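# Stack four magnet blocks into one neat tower

## Task

Take four magnet blocks from the pile and build a single tidy tower of them, each block resting on the one below, then open the gripper so the robot no longer holds the stack.

## Robot and tools

Robot: two arms, left_arm and right_arm, each with a two-finger parallel gripper. Their URDF root links sit at about (-0.014, +0.349, +0.044) m for left_arm and (-0.032, -0.333, +0.034) m for right_arm, both nearly unrotated. A camera stand is fixed behind the arms.

Frame: everything uses the scene frame. Its origin lies at table-top height, halfway between the arms' nominal bases; +z points up, +x points out over the table, and left_arm is on the +y side (arm names do not match image sides). A gripper's fingers point along its own +z and spread along its own y. end_effector_position is the point between the finger pads, just under 1 cm behind the tips.

execute_actions(actions, cameras): actions is a list of actions; each action is a list of 1 to 15 rows, one row per 1/30 s control step. If fewer than 15 rows are given, the final row repeats for the rest. Every row holds 14 numbers in [-1, 1], always for both arms: left_arm dx, dy, dz, rx, ry, rz, opening, then right_arm dx, dy, dz, rx, ry, rz, opening. The first six are an offset, not a pose: measured along scene axes from that arm's Hand target as it was when the action began (every row refers to that same start, not the row before). Scale: 1.0 equals 0.6 m for dx/dy/dz and 180 degrees for the rotation; rx, ry, rz form one rotation vector, turning about the Hand target's position. Because each new action starts from the current Hand target, repeating an offset moves further. A translation longer than 1.0 may be shortened. Opening is absolute: +1 fully open (pad gap about 87 mm), +0.5 about 69 mm, 0 about 43 mm, -0.5 about 18 mm, -1 closed. Sending six zeros re-asks for the current Hand target; always send the opening you want, since 0 is itself a command. An empty actions list returns the state plus all camera images. cameras: list of names, ["all"], or []; an unknown name invalidates the call.

move(target, speed, blend, opening_speed, blocking, cameras): drives each gripper in a straight line toward a target. target is one 14-number row laid out as above, or a list of up to 15 such rows; every row is an offset from the Hand targets at the start of the move, not from the previous row. speed is the top path speed in m/s, 0.002 to 2.9 (default 0.25), one value or one per row; rotation is limited to twice that in rad/s. blend (m) rounds corners between listed rows; 0 stops at each. opening_speed (0.2 or more, per second on the -1..+1 scale) makes fingers change gradually. Total move time is capped at 10 s. blocking=false returns after about 0.5 s while motion continues. Moves do not avoid obstacles or the other arm. The result adds a move: line saying how it ended (done, off_target, moving, held, fault) and any limits (limits=paced means the command was clipped, limits=held means steps were withheld).

wait(seconds): 0 to 10 s, arms keep their last command; a running move continues. stop(): brakes a running move. zoom_image(camera, region): region [x0, y0, x1, y1] in pixels of that camera's latest image, at most 504 by 504. read_manual(section): only licence texts. finished_scene(scene): ends the current scene with its number; call nothing after it in the same reply.

Cameras: cam_head_left, cam_head_right, cam_left_wrist, cam_right_wrist, each 672x504.

Results: end_effector_position (m) and end_effector_quat_wxyz in the scene frame; Hand target (last commanded pose after clipping, base for the next offsets); Tool commands; grip_measured on the same scale as opening; Joint positions (gripper last, 0 closed to 1 open); joint torques; joint velocities, possibly reported as within noise. Action calls also list gripper positions at some steps.

Behaviour: friction and weight can leave a gripper short, low or tilted, especially when reaching far; tiny moves may not happen or go sideways. Check the pose after each motion and correct tilt. Orientation commands are clipped to 40 degrees from the measured one per step. If a gripper rests short, send the missing distance as an offset. An arm blocked by something keeps pushing until commanded back away.

Gripping: note grip_measured when the pads touch, then command about 0.04 lower for a firm hold (less for a lighter one). Readings can be off by about 1 mm.

Avoid: dropping blocks or releasing them while moving, fast impacts, pressing hard on the table or fixed objects, letting the arms, grippers or wrist cameras touch each other (closing on the other arm's fingers counts), straining a wrist camera cable, and sweeping a path close to an arm's own base (go around it). Anything ending off the table fails the task. Long holding, stretched poses or pushing against unreachable targets heat motors: MOTOR HOT appears at 75 °C, and at 90 °C the arm folds and stops working. Objects may occasionally get a small push from outside.

Each tool is called after "Request:" as name(argument=value, ...), one argument or row to a line, values as JSON.

## Session

Request:
execute_actions(
  actions=[],
  cameras=["cam_head_left"],
)

Scene clock: 0.00 s.
left_arm: end_effector_position=(+0.3644, +0.3878, +0.0876) grip_measured=+1.000 end_effector_quat_wxyz=(+0.555, -0.101, +0.822, +0.078) | right_arm: end_effector_position=(+0.3392, -0.3574, +0.0828) grip_measured=+1.000 end_effector_quat_wxyz=(+0.567, +0.050, +0.821, -0.044)
Joint positions: left_arm=[0.01 1.553 0.391 0.769 -0.245 -0.082 1] | right_arm=[0.016 1.503 0.34 0.799 0.116 0.028 1]
Joint velocities: within noise
Joint torques (N m): no reading
Heat: left arm: 34 °C; right arm: 35 °C.
Hand target: left_arm +0.3683, +0.3878, +0.0943; +0.563, -0.101, +0.816, +0.077 | right_arm +0.3437, -0.3575, +0.0905; +0.577, +0.051, +0.814, -0.043
Tool commands: left_gripper/opening=+1.0 right_gripper/opening=+1.0
Images, in order (width x height): cam_head_left 672x504.

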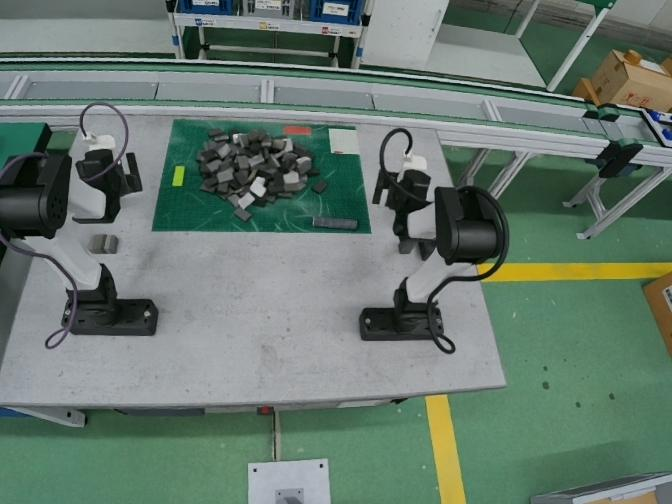

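Request:
move(
  target=[-0.047,-0.538,0.234,-0.0177,0.108,-0.081,1,0,0,0,0,0,0,1],
  cameras=["cam_left_wrist"],
  speed=0.4,
)

Request:
zoom_image(
  camera="cam_left_wrist",
  region=[130, 0, 634, 380],
)

Scene clock: 6.03 s.
left_arm: end_effector_position=(+0.3351, +0.0660, +0.2266) grip_measured=+1.000 end_effector_quat_wxyz=(+0.412, +0.014, +0.911, +0.002) | right_arm: end_effector_position=(+0.3392, -0.3574, +0.0828) grip_measured=+1.000 end_effector_quat_wxyz=(+0.567, +0.050, +0.821, -0.044)
Joint positions: left_arm=[-0.846 1.793 1.625 -0.758 -0.599 -0.621 1] | right_arm=[0.016 1.503 0.34 0.799 0.116 0.028 1]
Joint torques (N m): left_arm=[0.29 -8.08 8.25 1.39 -0.58 -0.3] | right_arm=[0.16 -5.18 6.22 2.42 0.17 0]
Heat: left arm: 35 °C; right arm: 36 °C.
Hand target: left_arm +0.3403, +0.0652, +0.2347; +0.420, +0.001, +0.908, -0.001 | right_arm +0.3437, -0.3575, +0.0905; +0.577, +0.051, +0.814, -0.043
Off the commanded pose: left_arm 0.010 m, 2 deg | right_arm 0.009 m, 1 deg.
move: done
Images, in order (width x height): cam_left_wrist 672x504.

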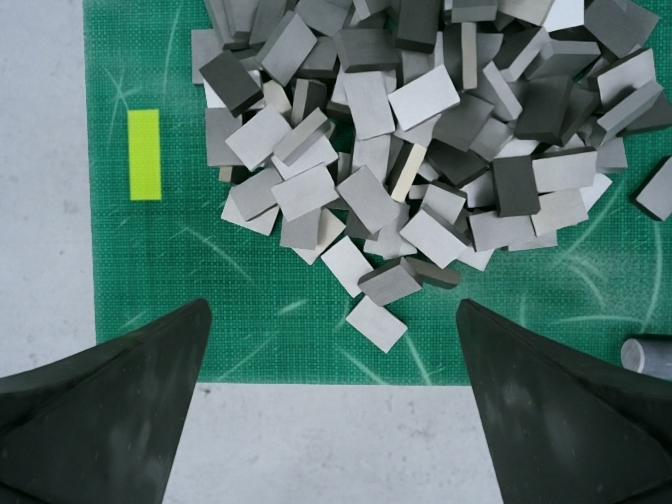

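Scaled by 1.000.

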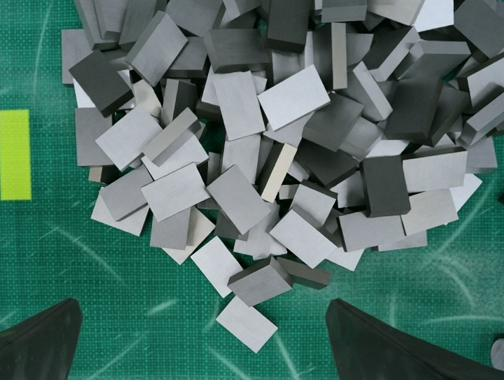

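Request:
move(
  target=[-0.067,-0.037,-0.291,0.0772,0.2691,-0.1665,0.6,0,0,0,0,0,0,1],
  cameras=["cam_left_wrist"],
  speed=0.3,
)

Scene clock: 19.73 s.
left_arm: end_effector_position=(+0.2968, +0.0434, +0.0562) grip_measured=+0.600 end_effector_quat_wxyz=(+0.000, +0.275, +0.961, +0.006) | right_arm: end_effector_position=(+0.3392, -0.3574, +0.0828) grip_measured=+1.000 end_effector_quat_wxyz=(+0.567, +0.050, +0.821, -0.044)
Joint positions: left_arm=[-0.751 2.469 2.166 -1.273 -0.011 -0.206 0.8] | right_arm=[0.016 1.503 0.34 0.799 0.116 0.028 1]
Joint torques (N m): left_arm=[0.7 -11.93 7.2 0.2 0.04 0.05] | right_arm=[0.13 -5.23 6.22 2.43 0.15 0]
Heat: left arm: 37 °C; right arm: 40 °C.
Hand target: left_arm +0.3000, +0.0428, +0.0600; -0.001, +0.277, +0.961, -0.001 | right_arm +0.3437, -0.3575, +0.0905; +0.577, +0.051, +0.814, -0.043
Off the commanded pose: left_arm 0.005 m, 1 deg | right_arm 0.009 m, 1 deg.
move: done
Images, in order (width x height): cam_left_wrist 672x504.

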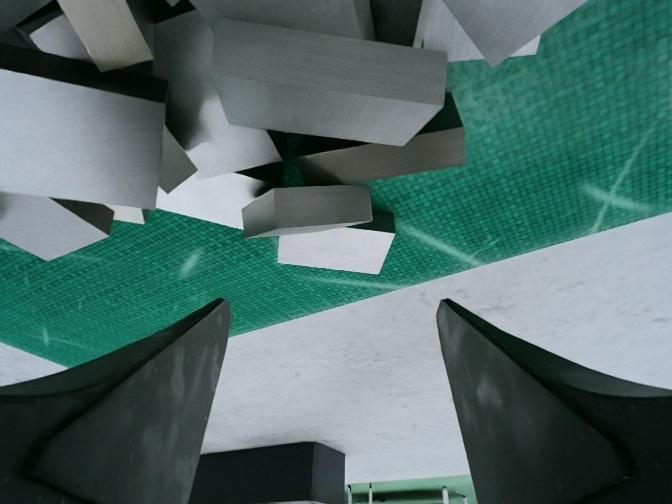

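Request:
move(
  target=[
    [-0.003,0.002,-0.069,0,0,-0.022,0.4,0,0,0,0,0,0,1],
    [-0.003,0.002,-0.069,0,0,-0.022,-0.2,0,0,0,0,0,0,1],
    [-0.035,0.022,-0.065,0,0,-0.022,-0.2,0,0,0,0,0,0,1],
    [-0.08,0.05,0.04,0,0,0.09,-0.2,0,0,0,0,0,0,1],
    [-0.125,0.095,0.03,0,0,0.178,-0.2,0,0,0,0,0,0,1],
  ],
  cameras=["cam_left_wrist"],
  speed=[0.12,0.15,0.08,0.2,0.2],
  blend=[0,0,0.005,0.02,0],
)

Scene clock: 32.43 s.
left_arm: end_effector_position=(+0.2212, +0.1027, +0.0674) grip_measured=-0.016 end_effector_quat_wxyz=(-0.013, +0.012, +1.000, +0.017) | right_arm: end_effector_position=(+0.3392, -0.3574, +0.0828) grip_measured=+1.000 end_effector_quat_wxyz=(+0.567, +0.050, +0.821, -0.044)
Joint positions: left_arm=[-0.722 2.048 1.502 -1.067 -0.007 -0.709 0.492] | right_arm=[0.016 1.503 0.34 0.799 0.116 0.028 1]
Joint torques (N m): left_arm=[0.68 -13.01 4.46 0.37 -0.05 -0.22] | right_arm=[0.16 -5.14 6.22 2.43 0.16 -0.01]
Heat: left arm: 41 °C; right arm: 41 °C.
Hand target: left_arm +0.2250, +0.0997, +0.0781; -0.001, +0.001, +1.000, -0.002 | right_arm +0.3437, -0.3575, +0.0905; +0.577, +0.051, +0.814, -0.043
Off the commanded pose: left_arm 0.012 m, 3 deg | right_arm 0.009 m, 1 deg.
move: off_target (left_arm)
Images, in order (width x height): cam_left_wrist 672x504.

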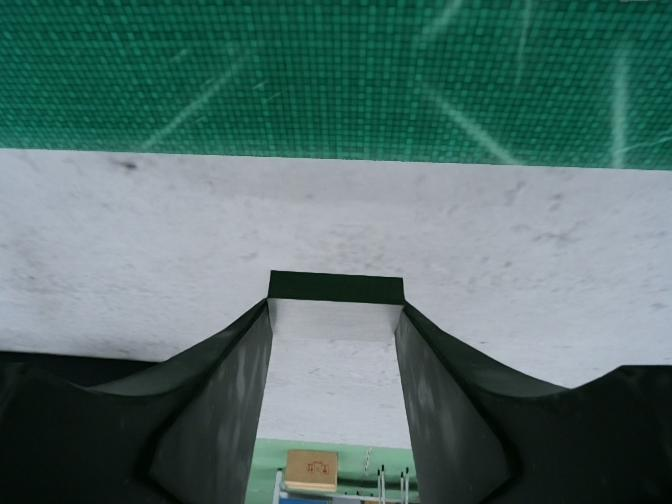

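Request:
move(
  target=[
    [0,-0.003,-0.101,0,0,0,-0.2,0,0,0,0,0,0,1],
    [0,-0.003,-0.101,0,0,0,0.2,0,0,0,0,0,0,1],
    [0,-0.003,0.06,0,0,0,0.2,0,0,0,0,0,0,1],
    [0.293,-0.002,0.06,0,0,-0.378,0.2,0,0,0,0,0,0,1],
  ],
  cameras=["cam_left_wrist","cam_head_left"],
  speed=[0.08,0.1,0.2,0.35],
  blend=[0,0,0.03,0],
)

Request:
zoom_image(
  camera="cam_head_left",
  region=[150, 110, 380, 280],
)

Scene clock: 49.67 s.
left_arm: end_effector_position=(+0.3983, +0.0971, +0.1116) grip_measured=+0.200 end_effector_quat_wxyz=(+0.052, +0.560, +0.827, +0.003) | right_arm: end_effector_position=(+0.3392, -0.3574, +0.0828) grip_measured=+1.000 end_effector_quat_wxyz=(+0.567, +0.050, +0.821, -0.044)
Joint positions: left_arm=[-0.587 2.639 2.718 -1.545 -0.006 0.591 0.6] | right_arm=[0.016 1.503 0.34 0.799 0.116 0.028 1]
Joint torques (N m): left_arm=[0.49 -12.46 7.08 0.39 -0.04 0.01] | right_arm=[0.16 -5.2 6.23 2.43 0.16 0]
Heat: left arm: 44 °C; right arm: 43 °C.
Hand target: left_arm +0.4008, +0.0986, +0.1141; -0.002, +0.560, +0.828, -0.001 | right_arm +0.3437, -0.3575, +0.0905; +0.577, +0.051, +0.814, -0.043
Off the commanded pose: left_arm 0.004 m, 6 deg | right_arm 0.009 m, 1 deg.
joint sent to its limit (left arm) — joint 4 (wrist pitch), lower limit. The joint targets are off in orientation, not in position.
move: off_target (left_arm)
Images, in order (width x height): cam_head_left 672x504, cam_left_wrist 672x504.

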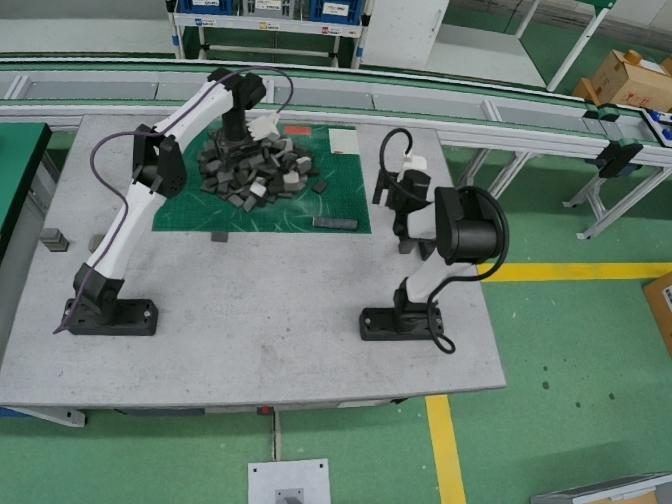

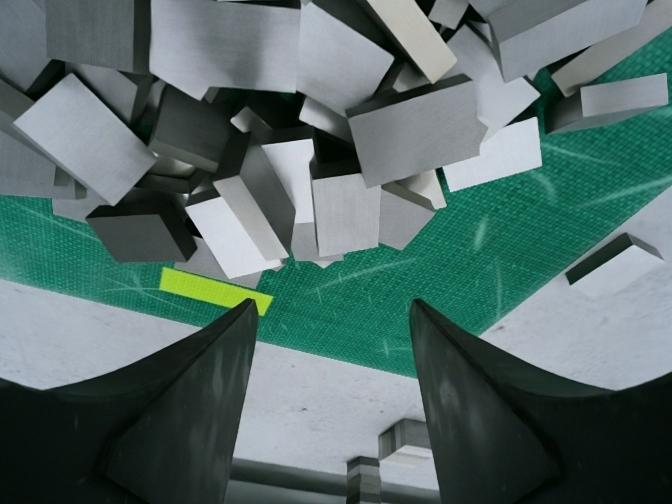

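Scaled by 2.191 from the camera's 672x504 image, which has a finer 960x720 frame.

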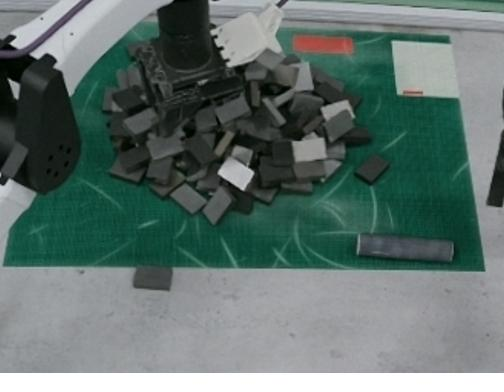

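Request:
move(
  target=[
    [-0.09,-0.054,0.01,0,0,0.1,0.3,0,0,0,0,0,0,1],
    [-0.09,-0.054,-0.075,0,0,0.1,0.3,0,0,0,0,0,0,1],
  ],
  cameras=["cam_left_wrist"],
  speed=0.25,
  blend=[0.02,0],
)

Scene clock: 62.00 s.
left_arm: end_effector_position=(+0.3465, +0.0708, +0.0657) grip_measured=+0.300 end_effector_quat_wxyz=(-0.011, +0.428, +0.903, +0.006) | right_arm: end_effector_position=(+0.3392, -0.3574, +0.0828) grip_measured=+1.000 end_effector_quat_wxyz=(+0.567, +0.050, +0.821, -0.044)
Joint positions: left_arm=[-0.667 2.642 2.523 -1.476 -0.006 0.206 0.65] | right_arm=[0.016 1.503 0.34 0.799 0.116 0.028 1]
Joint torques (N m): left_arm=[-0.36 -14.38 4.57 0.42 0.01 -0.23] | right_arm=[0.18 -5.19 6.17 2.44 0.16 -0.01]
Heat: left arm: 46 °C; right arm: 44 °C.
Hand target: left_arm +0.3468, +0.0662, +0.0690; -0.002, +0.424, +0.906, -0.001 | right_arm +0.3437, -0.3575, +0.0905; +0.577, +0.051, +0.814, -0.043
Off the commanded pose: left_arm 0.006 m, 1 deg | right_arm 0.009 m, 1 deg.
move: done
Images, in order (width x height): cam_left_wrist 672x504.

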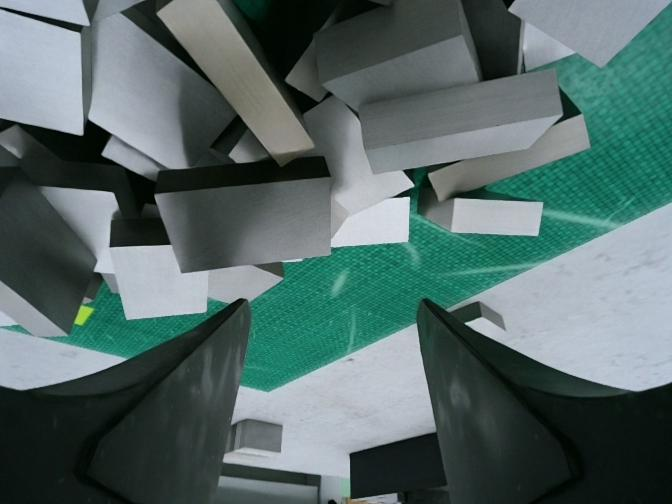

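Request:
move(
  target=[
    [0,0,0.045,0,0,0.0,0.3,0,0,0,0,0,0,1],
    [0.07,-0.022,0.035,0,0,0.03,0.3,0,0,0,0,0,0,1],
  ],
  cameras=["cam_left_wrist"],
  speed=0.2,
  blend=[0.015,0],
)

Scene clock: 88.67 s.
left_arm: end_effector_position=(+0.3840, +0.0573, +0.0852) grip_measured=+0.300 end_effector_quat_wxyz=(+0.061, +0.389, +0.919, -0.012) | right_arm: end_effector_position=(+0.3392, -0.3574, +0.0828) grip_measured=+1.000 end_effector_quat_wxyz=(+0.567, +0.050, +0.821, -0.044)
Joint positions: left_arm=[-0.636 2.754 2.841 -1.533 -0.006 0.153 0.65] | right_arm=[0.016 1.503 0.34 0.799 0.116 0.028 1]
Joint torques (N m): left_arm=[0.08 -13.45 7.08 0.69 -0.01 -0.24] | right_arm=[0.14 -5.2 6.22 2.43 0.16 -0.02]
Heat: left arm: 48 °C; right arm: 45 °C.
Hand target: left_arm +0.3889, +0.0531, +0.0900; -0.002, +0.381, +0.925, -0.001 | right_arm +0.3437, -0.3575, +0.0905; +0.577, +0.051, +0.814, -0.043
Off the commanded pose: left_arm 0.008 m, 7 deg | right_arm 0.009 m, 1 deg.
elbow stopped short (left arm): the move would have taken joint 3 (elbow) straighter than the controller allows.
move: off_target (left_arm); blend cut to 0.0135 m at target 1
Images, in order (width x height): cam_left_wrist 672x504.

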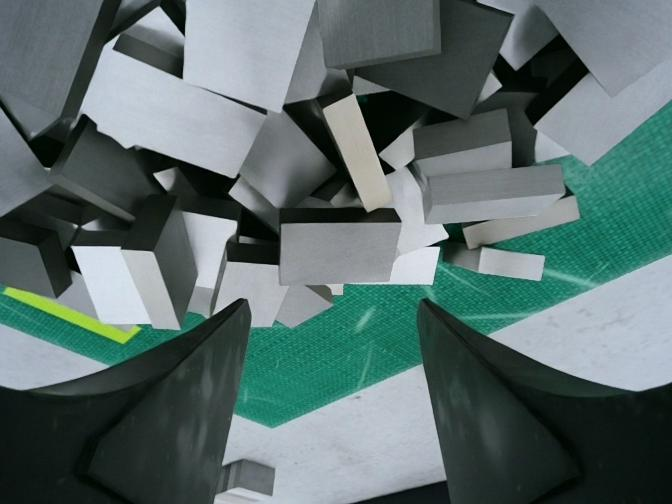

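Request:
move(
  target=[
    [0,0,-0.060,0,0,0,0.3,0,0,0,0,0,0,1],
    [0,0,-0.06,0,0,0,-0.2,0,0,0,0,0,0,1],
    [0,0,0.04,0,0,0,-0.2,0,0,0,0,0,0,1],
    [-0.273,0.075,-0.02,0,0,0.25,-0.2,0,0,0,0,0,0,1],
  ],
  cameras=["cam_left_wrist"],
  speed=[0.1,0.1,0.12,0.3],
  blend=[0,0,0.02,0],
)

Scene clock: 102.63 s.
left_arm: end_effector_position=(+0.2242, +0.1038, +0.0677) grip_measured=-0.030 end_effector_quat_wxyz=(-0.016, +0.001, +1.000, +0.014) | right_arm: end_effector_position=(+0.3392, -0.3574, +0.0828) grip_measured=+1.000 end_effector_quat_wxyz=(+0.567, +0.050, +0.821, -0.044)
Joint positions: left_arm=[-0.708 2.051 1.507 -1.068 0.001 -0.719 0.485] | right_arm=[0.016 1.503 0.34 0.799 0.116 0.028 1]
Joint torques (N m): left_arm=[-0.92 -12.92 4.48 0.35 -0.1 -0.31] | right_arm=[0.16 -5.23 6.23 2.42 0.16 0.01]
Heat: left arm: 50 °C; right arm: 46 °C.
Hand target: left_arm +0.2250, +0.0981, +0.0780; -0.001, -0.002, +1.000, -0.002 | right_arm +0.3437, -0.3575, +0.0905; +0.577, +0.051, +0.814, -0.043
Off the commanded pose: left_arm 0.012 m, 2 deg | right_arm 0.009 m, 1 deg.
elbow stopped short (left arm): the move would have taken joint 3 (elbow) straighter than the controller allows.
move: off_target (left_arm); target 2's new opening was sent with left_arm's hand 0.014 m and 6 deg from that target
Images, in order (width x height): cam_left_wrist 672x504.

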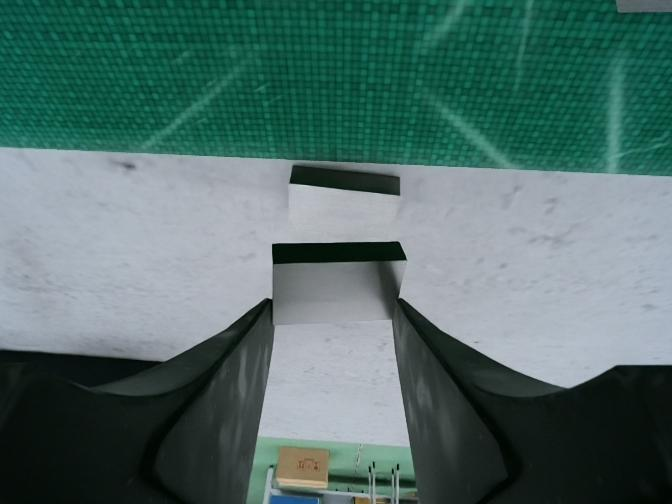

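Request:
move(
  target=[0.015,-0.007,-0.036,0,-0.07,-0.04,-0.2,0,0,0,0,0,0,1],
  cameras=["cam_left_wrist"],
  speed=0.12,
)

Request:
zoom_image(
  camera="cam_left_wrist",
  region=[236, 160, 436, 360],
)

Scene clock: 118.30 s.
left_arm: end_effector_position=(+0.2294, +0.0980, +0.0458) grip_measured=-0.030 end_effector_quat_wxyz=(+0.086, +0.053, +0.995, +0.009) | right_arm: end_effector_position=(+0.3392, -0.3574, +0.0828) grip_measured=+1.000 end_effector_quat_wxyz=(+0.567, +0.050, +0.821, -0.044)
Joint positions: left_arm=[-0.78 1.968 1.314 -0.802 -0.128 -0.678 0.485] | right_arm=[0.016 1.503 0.34 0.799 0.116 0.028 1]
Joint torques (N m): left_arm=[-0.92 -12.3 4.53 0.77 -0.36 0.03] | right_arm=[0.12 -5.19 6.19 2.43 0.16 0]
Heat: left arm: 50 °C; right arm: 46 °C.
Hand target: left_arm +0.2341, +0.0939, +0.0564; +0.108, +0.061, +0.992, -0.002 | right_arm +0.3437, -0.3575, +0.0905; +0.577, +0.051, +0.814, -0.043
Off the commanded pose: left_arm 0.012 m, 3 deg | right_arm 0.009 m, 1 deg.
move: off_target (left_arm)
Images, in order (width x height): cam_left_wrist 672x504.

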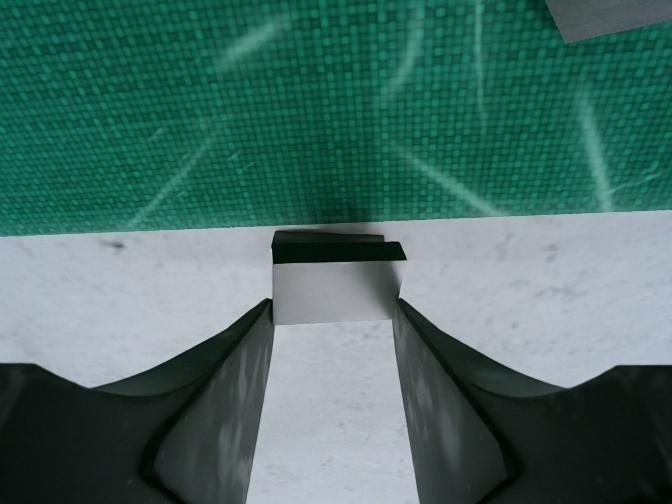

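Scaled by 2.520 from the camera's 672x504 image, which has a finer 960x720 frame.

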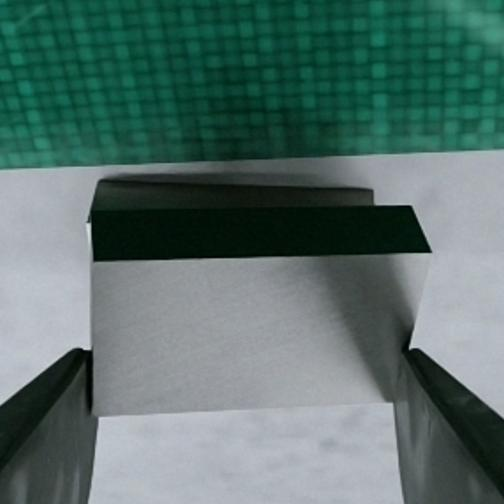

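Request:
move(
  target=[
    [-0.003,0.003,-0.006,0,0,-0.02,-0.2,0,0,0,0,0,0,1],
    [-0.003,0.003,-0.006,0,0,-0.02,0.2,0,0,0,0,0,0,1],
    [-0.003,0.003,0.06,0,0.07,-0.02,0.2,0,0,0,0,0,0,1],
  ],
  cameras=["cam_left_wrist"],
  speed=[0.06,0.1,0.2],
)

Request:
zoom_image(
  camera="cam_left_wrist",
  region=[236, 110, 436, 310],
)

Scene clock: 134.07 s.
left_arm: end_effector_position=(+0.2293, +0.0985, +0.0880) grip_measured=+0.200 end_effector_quat_wxyz=(+0.001, +0.088, +0.996, -0.004) | right_arm: end_effector_position=(+0.3392, -0.3574, +0.0828) grip_measured=+1.000 end_effector_quat_wxyz=(+0.567, +0.050, +0.821, -0.044)
Joint positions: left_arm=[-0.723 2.027 1.561 -1.098 0.006 -0.559 0.6] | right_arm=[0.016 1.503 0.34 0.799 0.116 0.028 1]
Joint torques (N m): left_arm=[0.4 -8.92 7.15 0.22 0.06 0.05] | right_arm=[0.13 -5.18 6.2 2.44 0.16 0]
Heat: left arm: 49 °C; right arm: 47 °C.
Hand target: left_arm +0.2323, +0.0957, +0.0924; -0.001, +0.091, +0.996, -0.012 | right_arm +0.3437, -0.3575, +0.0905; +0.577, +0.051, +0.814, -0.043
Off the commanded pose: left_arm 0.006 m, 1 deg | right_arm 0.009 m, 1 deg.
move: done; target 2's new opening was sent with left_arm's hand 0.012 m and 3 deg from that target
Images, in order (width x height): cam_left_wrist 672x504.

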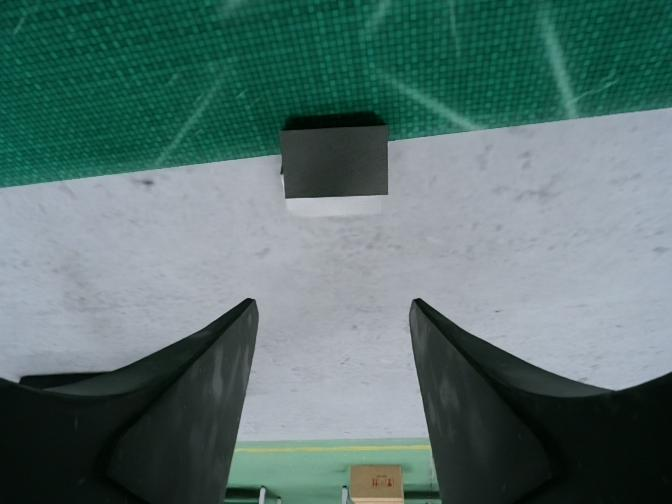

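Scaled by 2.520 from the camera's 672x504 image, which has a finer 960x720 frame.

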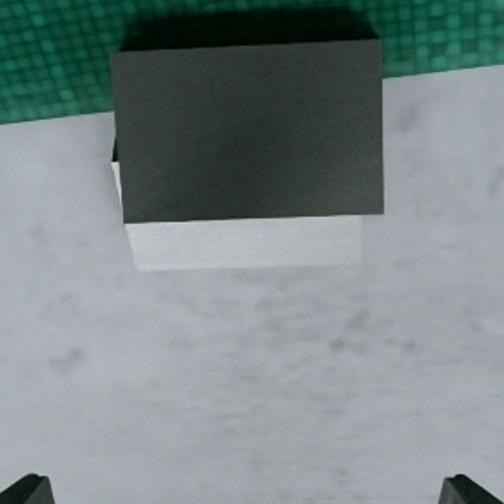

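Request:
move(
  target=[0,0,0.08,0,-0.27,0.0,0.2,0,0,0,0,0,0,1],
  cameras=["cam_left_wrist"],
  speed=0.3,
)

Request:
zoom_image(
  camera="cam_left_wrist",
  region=[236, 180, 436, 380],
)

Request:
zoom_image(
  camera="cam_left_wrist",
  region=[236, 0, 636, 300],
)

Scene clock: 145.47 s.
left_arm: end_effector_position=(+0.2299, +0.0981, +0.1325) grip_measured=+0.200 end_effector_quat_wxyz=(+0.392, +0.097, +0.914, +0.037) | right_arm: end_effector_position=(+0.3392, -0.3574, +0.0828) grip_measured=+1.000 end_effector_quat_wxyz=(+0.567, +0.050, +0.821, -0.044)
Joint positions: left_arm=[-1.048 1.571 1.04 -0.556 -0.678 -0.675 0.6] | right_arm=[0.016 1.503 0.34 0.799 0.116 0.028 1]
Joint torques (N m): left_arm=[-0.75 -8.32 5.01 1.43 -0.74 -0.17] | right_arm=[0.16 -5.19 6.24 2.43 0.17 -0.01]
Heat: left arm: 49 °C; right arm: 48 °C.
Hand target: left_arm +0.2322, +0.0956, +0.1404; +0.409, +0.088, +0.908, +0.027 | right_arm +0.3437, -0.3575, +0.0905; +0.577, +0.051, +0.814, -0.043
Off the commanded pose: left_arm 0.009 m, 3 deg | right_arm 0.009 m, 1 deg.
move: off_target (left_arm)
Images, in order (width x height): cam_left_wrist 672x504.

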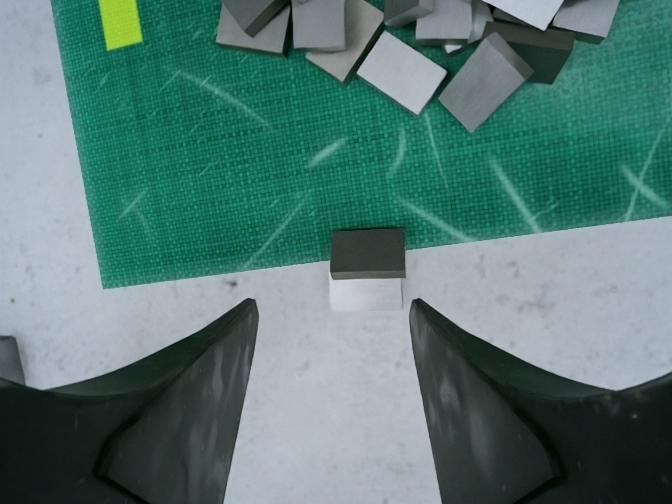

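Scaled by 2.520 from the camera's 672x504 image, which has a finer 960x720 frame.

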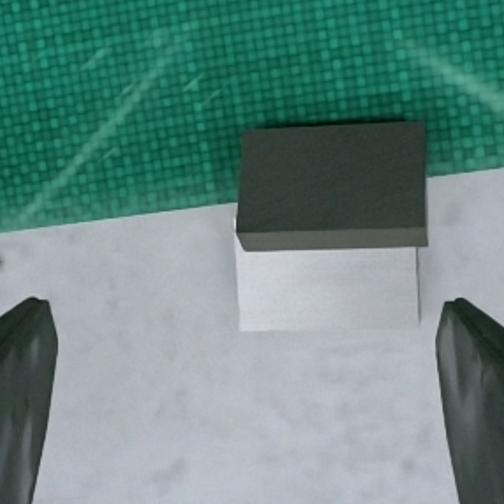

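Scaled by 1.260 from the camera's 672x504 image, which has a finer 960x720 frame.

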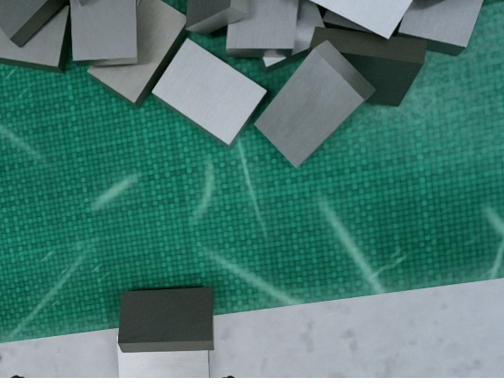

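Request:
move(
  target=[0.030,-0.006,-0.115,0,0.27,0.006,0.2,0,0,0,0,0,0,1],
  cameras=["cam_left_wrist"],
  speed=0.25,
)

Scene clock: 166.30 s.
left_arm: end_effector_position=(+0.2474, +0.0950, +0.0670) grip_measured=+0.200 end_effector_quat_wxyz=(+0.001, +0.079, +0.997, -0.001) | right_arm: end_effector_position=(+0.3392, -0.3574, +0.0828) grip_measured=+1.000 end_effector_quat_wxyz=(+0.567, +0.050, +0.821, -0.044)
Joint positions: left_arm=[-0.7 2.111 1.603 -1.061 0 -0.554 0.6] | right_arm=[0.016 1.503 0.34 0.799 0.116 0.028 1]
Joint torques (N m): left_arm=[0.29 -9.55 7.08 0.15 0.03 0.02] | right_arm=[0.16 -5.19 6.2 2.43 0.16 -0.01]
Heat: left arm: 47 °C; right arm: 48 °C.
Hand target: left_arm +0.2501, +0.0921, +0.0714; -0.002, +0.083, +0.997, -0.008 | right_arm +0.3437, -0.3575, +0.0905; +0.577, +0.051, +0.814, -0.043
Off the commanded pose: left_arm 0.006 m, 1 deg | right_arm 0.009 m, 1 deg.
move: done
Images, in order (width x height): cam_left_wrist 672x504.

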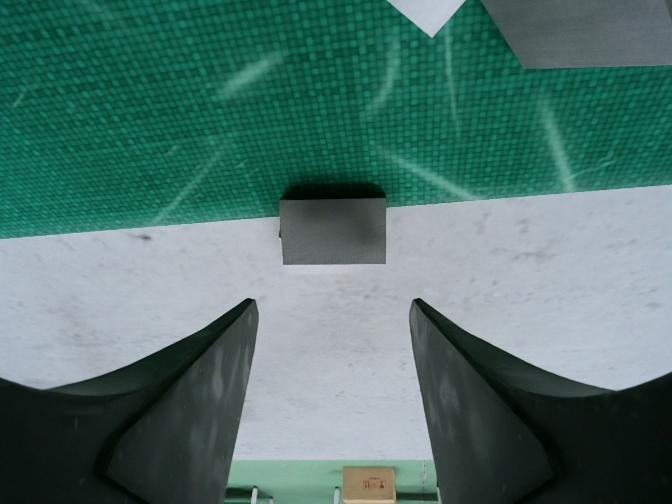

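Request:
move(
  target=[
    [0,0,-0.066,0,0,0,0.2,0,0,0,0,0,0,1],
    [0,0,-0.066,0,0,0,-0.2,0,0,0,0,0,0,1],
    [0,0,0.0,0,0,0,-0.2,0,0,0,0,0,0,1],
    [-0.033,0.005,-0.015,-0.033,-0.22,0,-0.2,0,0,0,0,0,0,1],
  ],
  cameras=["cam_left_wrist"],
  speed=[0.1,0.1,0.1,0.2],
)

Request:
zoom_image(
  camera="cam_left_wrist",
  region=[236, 180, 436, 380],
)

Scene clock: 177.20 s.
left_arm: end_effector_position=(+0.2249, +0.1006, +0.0523) grip_measured=-0.049 end_effector_quat_wxyz=(+0.317, +0.092, +0.944, -0.017) | right_arm: end_effector_position=(+0.3392, -0.3574, +0.0828) grip_measured=+1.000 end_effector_quat_wxyz=(+0.567, +0.050, +0.821, -0.044)
Joint positions: left_arm=[-0.951 1.668 0.855 -0.278 -0.452 -0.656 0.475] | right_arm=[0.016 1.503 0.34 0.799 0.116 0.028 1]
Joint torques (N m): left_arm=[-0.83 -8.87 4.68 1.65 -0.65 -0.22] | right_arm=[0.16 -5.24 6.17 2.43 0.15 0]
Heat: left arm: 47 °C; right arm: 49 °C.
Hand target: left_arm +0.2304, +0.0951, +0.0624; +0.340, +0.081, +0.936, -0.030 | right_arm +0.3437, -0.3575, +0.0905; +0.577, +0.051, +0.814, -0.043
Off the commanded pose: left_arm 0.013 m, 3 deg | right_arm 0.009 m, 1 deg.
move: off_target (left_arm)
Images, in order (width x height): cam_left_wrist 672x504.

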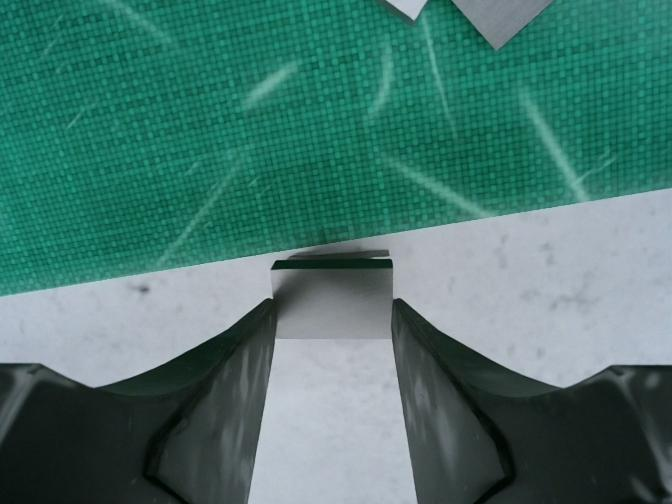

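Scaled by 2.520 from the camera's 672x504 image, which has a finer 960x720 frame.

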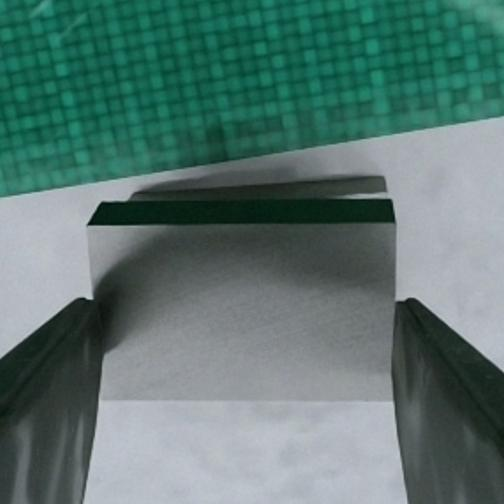

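Request:
move(
  target=[
    [0,-0.003,-0.014,0,0,0.016,-0.2,0,0,0,0,0,0,1],
    [0,-0.003,-0.014,0,0,0.016,0.15,0,0,0,0,0,0,1],
    [-0.03,-0.003,0.05,0,0,0.016,0.15,0,0,0,0,0,0,1],
  ],
  cameras=["cam_left_wrist"],
  speed=[0.06,0.1,0.2],
)

Request:
zoom_image(
  camera="cam_left_wrist",
  region=[236, 150, 436, 350],
)

Scene clock: 190.57 s.
left_arm: end_effector_position=(+0.2081, +0.0999, +0.0794) grip_measured=+0.150 end_effector_quat_wxyz=(+0.325, +0.067, +0.943, -0.012) | right_arm: end_effector_position=(+0.3392, -0.3574, +0.0828) grip_measured=+1.000 end_effector_quat_wxyz=(+0.567, +0.050, +0.821, -0.044)
Joint positions: left_arm=[-1.015 1.593 0.898 -0.434 -0.512 -0.767 0.575] | right_arm=[0.016 1.503 0.34 0.799 0.116 0.028 1]
Joint torques (N m): left_arm=[-0.9 -7.8 7.05 1.1 -0.67 -0.24] | right_arm=[0.12 -5.26 6.24 2.43 0.17 -0.01]
Heat: left arm: 47 °C; right arm: 49 °C.
Hand target: left_arm +0.2124, +0.0934, +0.0923; +0.341, +0.057, +0.938, -0.021 | right_arm +0.3437, -0.3575, +0.0905; +0.577, +0.051, +0.814, -0.043
Off the commanded pose: left_arm 0.015 m, 2 deg | right_arm 0.009 m, 1 deg.
move: off_target (left_arm)
Images, in order (width x height): cam_left_wrist 672x504.

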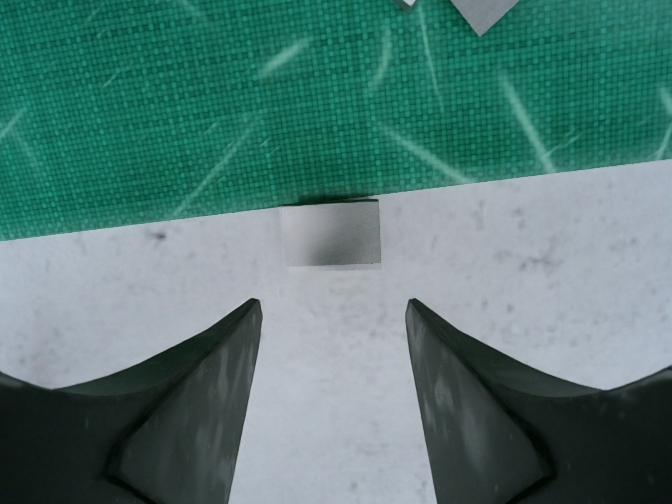

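Scaled by 2.520 from the camera's 672x504 image, which has a finer 960x720 frame.

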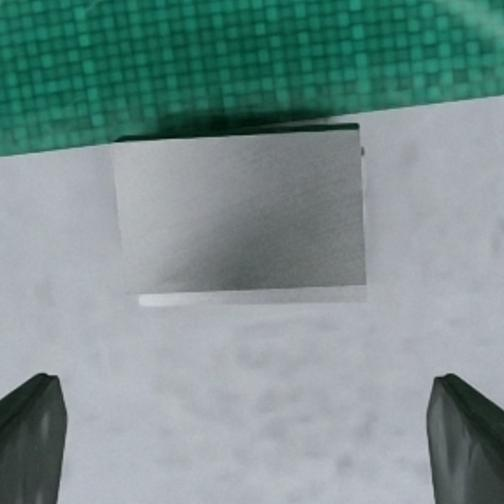

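Request:
move(
  target=[
    [0.0,0,0.05,0,0,0,0.15,0,0,0,0,0,0,1],
    [0.221,-0.051,0.03,0.105,0.201,-0.219,0.15,0,0,0,0,0,0,1],
    [0.221,-0.051,-0.037,0.105,0.201,-0.219,0.15,0,0,0,0,0,0,1],
  ],
  cameras=["cam_left_wrist"],
  speed=0.3,
  blend=[0.02,0.02,0],
)

Scene clock: 212.77 s.
left_arm: end_effector_position=(+0.3426, +0.0638, +0.0624) grip_measured=+0.150 end_effector_quat_wxyz=(-0.005, +0.404, +0.915, +0.008) | right_arm: end_effector_position=(+0.3392, -0.3574, +0.0828) grip_measured=+1.000 end_effector_quat_wxyz=(+0.567, +0.050, +0.821, -0.044)
Joint positions: left_arm=[-0.681 2.632 2.493 -1.446 -0.013 0.139 0.575] | right_arm=[0.016 1.503 0.34 0.799 0.116 0.028 1]
Joint torques (N m): left_arm=[0.39 -13.6 7.15 0.16 0.05 0.03] | right_arm=[0.1 -5.16 6.22 2.43 0.16 -0.01]
Heat: left arm: 45 °C; right arm: 50 °C.
Hand target: left_arm +0.3451, +0.0627, +0.0703; +0.000, +0.407, +0.913, +0.000 | right_arm +0.3437, -0.3575, +0.0905; +0.577, +0.051, +0.814, -0.043
Off the commanded pose: left_arm 0.008 m, 1 deg | right_arm 0.009 m, 1 deg.
move: done; blend cut to 0.015 m at target 1
Images, in order (width x height): cam_left_wrist 672x504.

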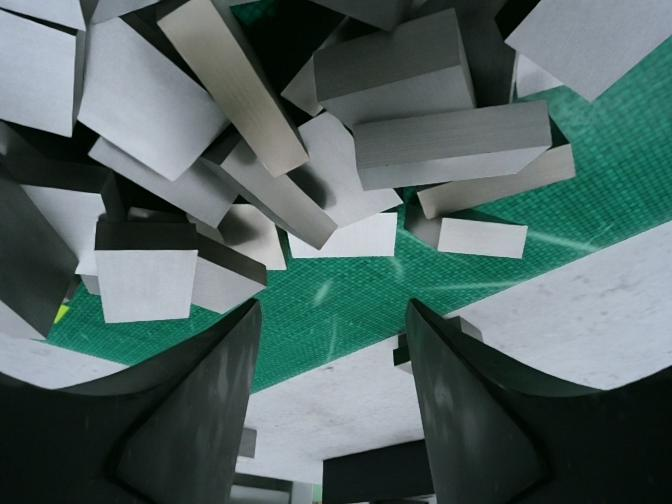

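Request:
zoom_image(
  camera="cam_left_wrist",
  region=[180, 160, 440, 320],
)

Scaled by 1.938 from the camera's 672x504 image, which has a finer 960x720 frame.

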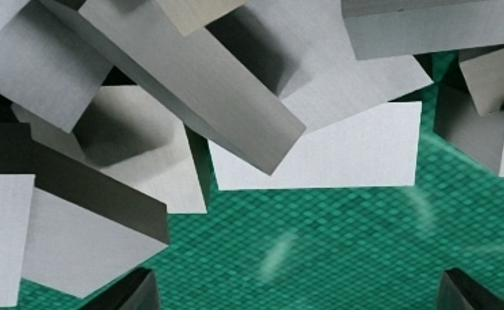

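Request:
move(
  target=[
    [-0.007,0,-0.02,0,0,0,-1,0,0,0,0,0,0,1],
    [-0.007,0,-0.065,0,0,0,-1,0,0,0,0,0,0,1],
    [-0.042,0.035,-0.066,0,0,0,-1,0,0,0,0,0,0,1],
    [-0.042,0.035,0.0,0,0,0,0.15,0,0,0,0,0,0,1],
  ],
  cameras=["cam_left_wrist"],
  speed=[0.1,0.05,0.06,0.15],
)

Scene clock: 235.53 s.
left_arm: end_effector_position=(+0.3152, +0.0866, +0.0531) grip_measured=+0.150 end_effector_quat_wxyz=(-0.016, +0.405, +0.914, +0.011) | right_arm: end_effector_position=(+0.3392, -0.3574, +0.0828) grip_measured=+1.000 end_effector_quat_wxyz=(+0.567, +0.050, +0.821, -0.044)
Joint positions: left_arm=[-0.681 2.434 2.084 -1.257 -0.012 0.14 0.575] | right_arm=[0.016 1.503 0.34 0.799 0.116 0.028 1]
Joint torques (N m): left_arm=[0.55 -15.08 6.79 0.1 0.02 0.04] | right_arm=[0.08 -5.18 6.17 2.42 0.16 -0.01]
Heat: left arm: 52 °C; right arm: 50 °C.
Hand target: left_arm +0.3199, +0.0837, +0.0702; +0.000, +0.407, +0.913, +0.000 | right_arm +0.3437, -0.3575, +0.0905; +0.577, +0.051, +0.814, -0.043
Off the commanded pose: left_arm 0.018 m, 2 deg | right_arm 0.009 m, 1 deg.
move: off_target (left_arm); target 4's new opening was sent with left_arm's hand 0.018 m and 2 deg from that target
Images, in order (width x height): cam_left_wrist 672x504.

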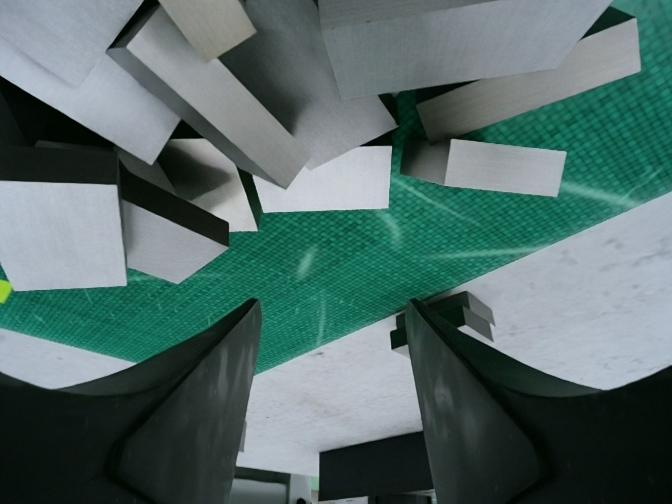

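Request:
move(
  target=[
    [0.022,-0.022,-0.02,0,0,0,0.07,0,0,0,0,0,0,1],
    [0.022,-0.022,-0.080,0,0,0,0.07,0,0,0,0,0,0,1],
    [0.022,-0.022,-0.080,0,0,0,-0.2,0,0,0,0,0,0,1],
    [-0.017,0.021,-0.078,0,0,0,-0.2,0,0,0,0,0,0,1],
    [-0.017,0.021,-0.078,0,0,0,0.15,0,0,0,0,0,0,1],
  ],
  cameras=["cam_left_wrist"],
  speed=[0.1,0.05,0.1,0.08,0.1],
)

Scene clock: 247.97 s.
left_arm: end_effector_position=(+0.3080, +0.0966, +0.0189) grip_measured=+0.150 end_effector_quat_wxyz=(-0.009, +0.405, +0.914, +0.007) | right_arm: end_effector_position=(+0.3392, -0.3574, +0.0828) grip_measured=+1.000 end_effector_quat_wxyz=(+0.567, +0.050, +0.821, -0.044)
Joint positions: left_arm=[-0.673 2.391 1.871 -1.072 -0.01 0.148 0.575] | right_arm=[0.016 1.503 0.34 0.799 0.116 0.028 1]
Joint torques (N m): left_arm=[0.36 -13.93 3.6 0.47 0.02 0.02] | right_arm=[0.16 -5.19 6.2 2.42 0.14 0]
Heat: left arm: 52 °C; right arm: 51 °C.
Hand target: left_arm +0.3096, +0.0964, +0.0235; +0.000, +0.407, +0.913, +0.000 | right_arm +0.3437, -0.3575, +0.0905; +0.577, +0.051, +0.814, -0.043
Off the commanded pose: left_arm 0.005 m, 1 deg | right_arm 0.009 m, 1 deg.
move: done
Images, in order (width x height): cam_left_wrist 672x504.

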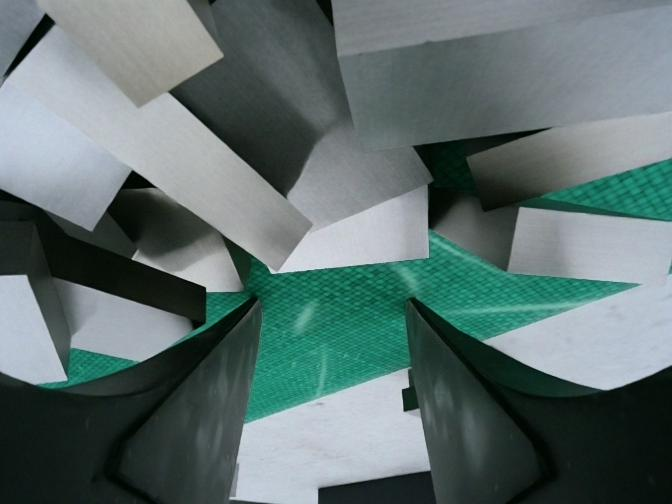

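Request:
move(
  target=[
    [0.0,0.0,0.0,0,0,0.039,0.05,0,0,0,0,0,0,1],
    [0.045,-0.056,-0.002,0,0,0.039,0.05,0,0,0,0,0,0,1],
    [0.045,-0.056,-0.002,0,0,0.039,-0.3,0,0,0,0,0,0,1],
    [0.001,-0.018,0.0,0,0,0.039,-0.3,0,0,0,0,0,0,1],
    [0.001,-0.018,0.0,0,0,0.039,0.1,0,0,0,0,0,0,1],
  ],
  cameras=["cam_left_wrist"],
  speed=[0.1,0.07,0.1,0.06,0.1],
)

Scene clock: 262.00 s.
left_arm: end_effector_position=(+0.3130, +0.0885, +0.0194) grip_measured=+0.100 end_effector_quat_wxyz=(-0.005, +0.351, +0.936, +0.007) | right_arm: end_effector_position=(+0.3392, -0.3574, +0.0828) grip_measured=+1.000 end_effector_quat_wxyz=(+0.567, +0.050, +0.821, -0.044)
Joint positions: left_arm=[-0.669 2.423 1.932 -1.093 -0.01 0.036 0.55] | right_arm=[0.016 1.503 0.34 0.799 0.116 0.028 1]
Joint torques (N m): left_arm=[-0.59 -13.93 3.59 0.45 0 -0.16] | right_arm=[0.17 -5.19 6.23 2.44 0.16 0]
Heat: left arm: 55 °C; right arm: 51 °C.
Hand target: left_arm +0.3102, +0.0856, +0.0234; +0.000, +0.351, +0.936, +0.000 | right_arm +0.3437, -0.3575, +0.0905; +0.577, +0.051, +0.814, -0.043
Off the commanded pose: left_arm 0.006 m, 1 deg | right_arm 0.009 m, 1 deg.
move: done; target 3's new opening was sent with left_arm's hand 0.017 m and 3 deg from that target
Images, in order (width x height): cam_left_wrist 672x504.

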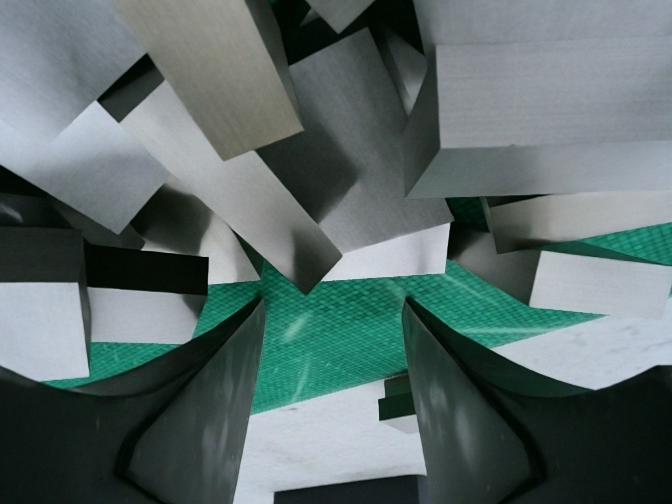

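Request:
move(
  target=[
    [0,0,0.1,0,0,0,0.1,0,0,0,0,0,0,1],
    [0.066,0.007,0.294,-0.0997,-0.266,0.214,0.1,0,0,0,0,0,0,1],
  ],
  cameras=["cam_left_wrist"],
  speed=0.3,
  blend=[0.03,0],
)

Request:
zoom_image(
  camera="cam_left_wrist",
  region=[170, 30, 570, 330],
)

Scene clock: 270.27 s.
left_arm: end_effector_position=(+0.3487, +0.0922, +0.1880) grip_measured=+0.100 end_effector_quat_wxyz=(+0.405, +0.011, +0.914, +0.010) | right_arm: end_effector_position=(+0.3392, -0.3574, +0.0828) grip_measured=+1.000 end_effector_quat_wxyz=(+0.567, +0.050, +0.821, -0.044)
Joint positions: left_arm=[-0.772 1.768 1.446 -0.594 -0.559 -0.566 0.55] | right_arm=[0.016 1.503 0.34 0.799 0.116 0.028 1]
Joint torques (N m): left_arm=[-0.94 -10.88 5.38 1.77 -0.57 -0.29] | right_arm=[0.13 -5.2 6.2 2.43 0.16 0]
Heat: left arm: 54 °C; right arm: 51 °C.
Hand target: left_arm +0.3498, +0.0898, +0.1999; +0.423, -0.001, +0.906, -0.001 | right_arm +0.3437, -0.3575, +0.0905; +0.577, +0.051, +0.814, -0.043
Off the commanded pose: left_arm 0.012 m, 3 deg | right_arm 0.009 m, 1 deg.
move: off_target (left_arm)
Images, in order (width x height): cam_left_wrist 672x504.

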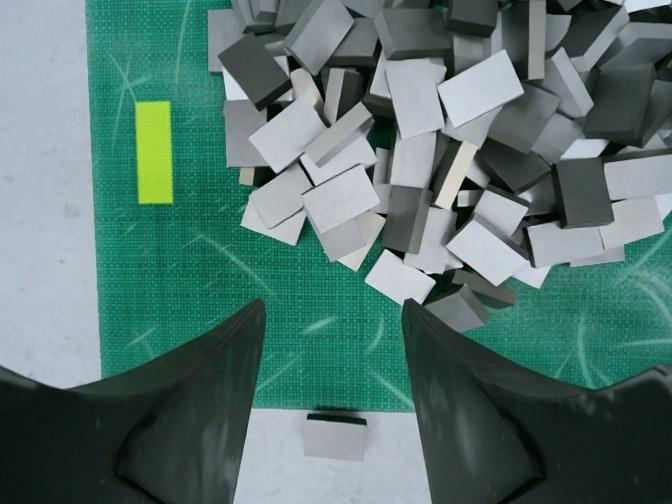

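Scaled by 1.260 from the camera's 672x504 image, which has a finer 960x720 frame.

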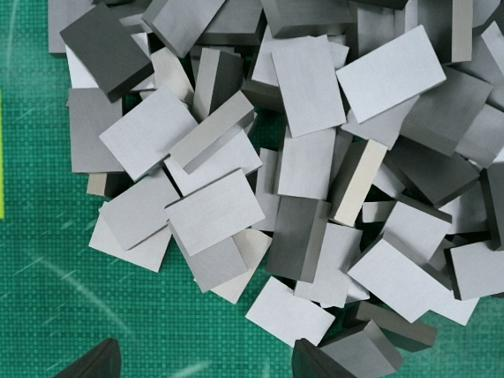

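Request:
move(
  target=[0.0,-0.060,-0.22,0.0653,0.272,-0.140,0.12,0,0,0,0,0,0,1],
  cameras=["cam_left_wrist"],
  speed=0.3,
)

Request:
zoom_image(
  camera="cam_left_wrist",
  region=[180, 130, 480, 330],
)

Scene clock: 288.20 s.
left_arm: end_effector_position=(+0.3480, +0.0527, +0.0654) grip_measured=+0.120 end_effector_quat_wxyz=(+0.005, +0.230, +0.973, +0.006) | right_arm: end_effector_position=(+0.3392, -0.3574, +0.0828) grip_measured=+1.000 end_effector_quat_wxyz=(+0.567, +0.050, +0.821, -0.044)
Joint positions: left_arm=[-0.662 2.715 2.67 -1.523 -0.015 -0.211 0.56] | right_arm=[0.016 1.503 0.34 0.799 0.116 0.028 1]
Joint torques (N m): left_arm=[0.68 -12.75 7.15 0.25 0.05 0.03] | right_arm=[0.17 -5.2 6.22 2.43 0.18 0]
Heat: left arm: 54 °C; right arm: 52 °C.
Hand target: left_arm +0.3497, +0.0538, +0.0679; +0.001, +0.232, +0.973, +0.000 | right_arm +0.3437, -0.3575, +0.0905; +0.577, +0.051, +0.814, -0.043
Off the commanded pose: left_arm 0.003 m, 1 deg | right_arm 0.009 m, 1 deg.
move: done
Images, in order (width x height): cam_left_wrist 672x504.

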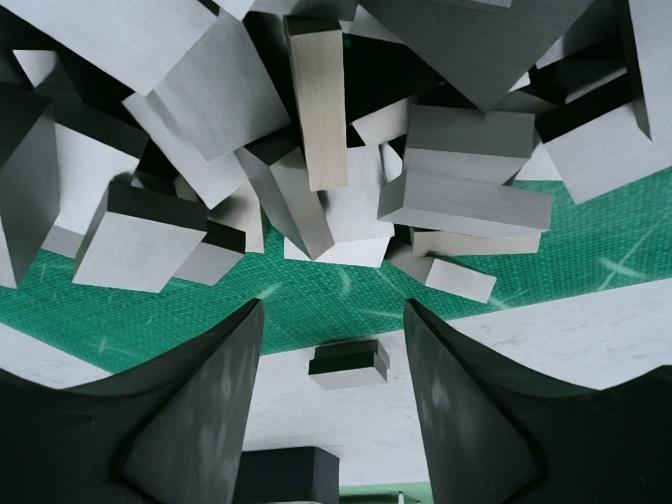

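Scaled by 1.680 from the camera's 672x504 image, which has a finer 960x720 frame.

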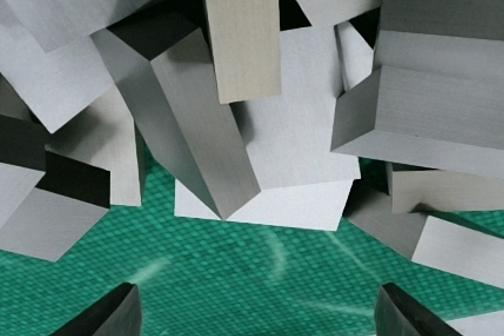

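Request:
move(
  target=[
    [-0.017,0.0097,-0.02,0,0,-0.039,0.08,0,0,0,0,0,0,1],
    [-0.017,0.0097,-0.075,0,0,-0.039,0.08,0,0,0,0,0,0,1],
    [-0.017,0.0097,-0.075,0,0,-0.039,-0.2,0,0,0,0,0,0,1],
    [-0.04,0.015,0.05,0,0,-0.039,-0.2,0,0,0,0,0,0,1],
    [-0.212,0.0695,0.017,0,0,0.113,-0.2,0,0,0,0,0,0,1],
  ],
  cameras=["cam_left_wrist"],
  speed=[0.15,0.06,0.1,0.12,0.25],
  blend=[0.005,0,0,0.02,0],
)

Request:
zoom_image(
  camera="cam_left_wrist",
  region=[236, 150, 436, 350],
)

Scene clock: 301.37 s.
left_arm: end_effector_position=(+0.2206, +0.1003, +0.0694) grip_measured=-0.200 end_effector_quat_wxyz=(-0.017, +0.059, +0.998, +0.011) | right_arm: end_effector_position=(+0.3392, -0.3574, +0.0828) grip_measured=+1.000 end_effector_quat_wxyz=(+0.567, +0.050, +0.821, -0.044)
Joint positions: left_arm=[-0.73 2.058 1.524 -1.077 0.004 -0.624 0.4] | right_arm=[0.016 1.503 0.34 0.799 0.116 0.028 1]
Joint torques (N m): left_arm=[-0.88 -12.71 4.34 0.4 -0.21 -0.27] | right_arm=[0.17 -5.2 6.17 2.43 0.17 0]
Heat: left arm: 54 °C; right arm: 52 °C.
Hand target: left_arm +0.2226, +0.0955, +0.0780; +0.001, +0.056, +0.998, +0.000 | right_arm +0.3437, -0.3575, +0.0905; +0.577, +0.051, +0.814, -0.043
Off the commanded pose: left_arm 0.010 m, 2 deg | right_arm 0.009 m, 1 deg.
move: done; target 3's new opening was sent with left_arm's hand 0.020 m and 5 deg from that target
Images, in order (width x height): cam_left_wrist 672x504.

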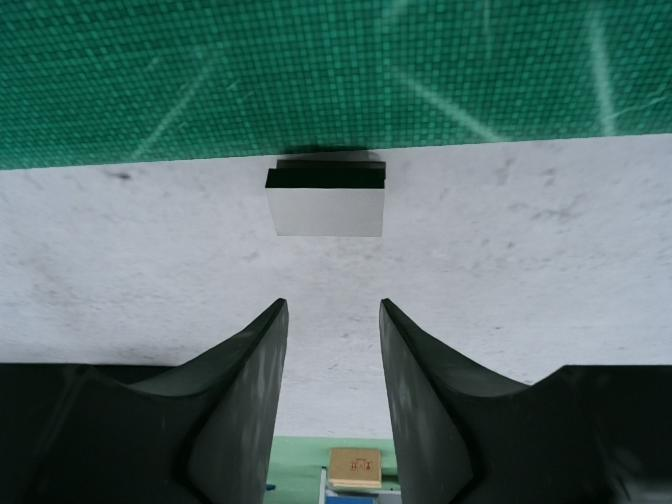

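Scaled by 2.520 from the camera's 672x504 image, which has a finer 960x720 frame.

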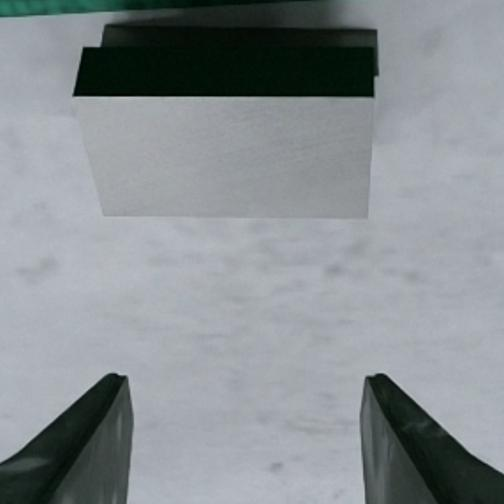

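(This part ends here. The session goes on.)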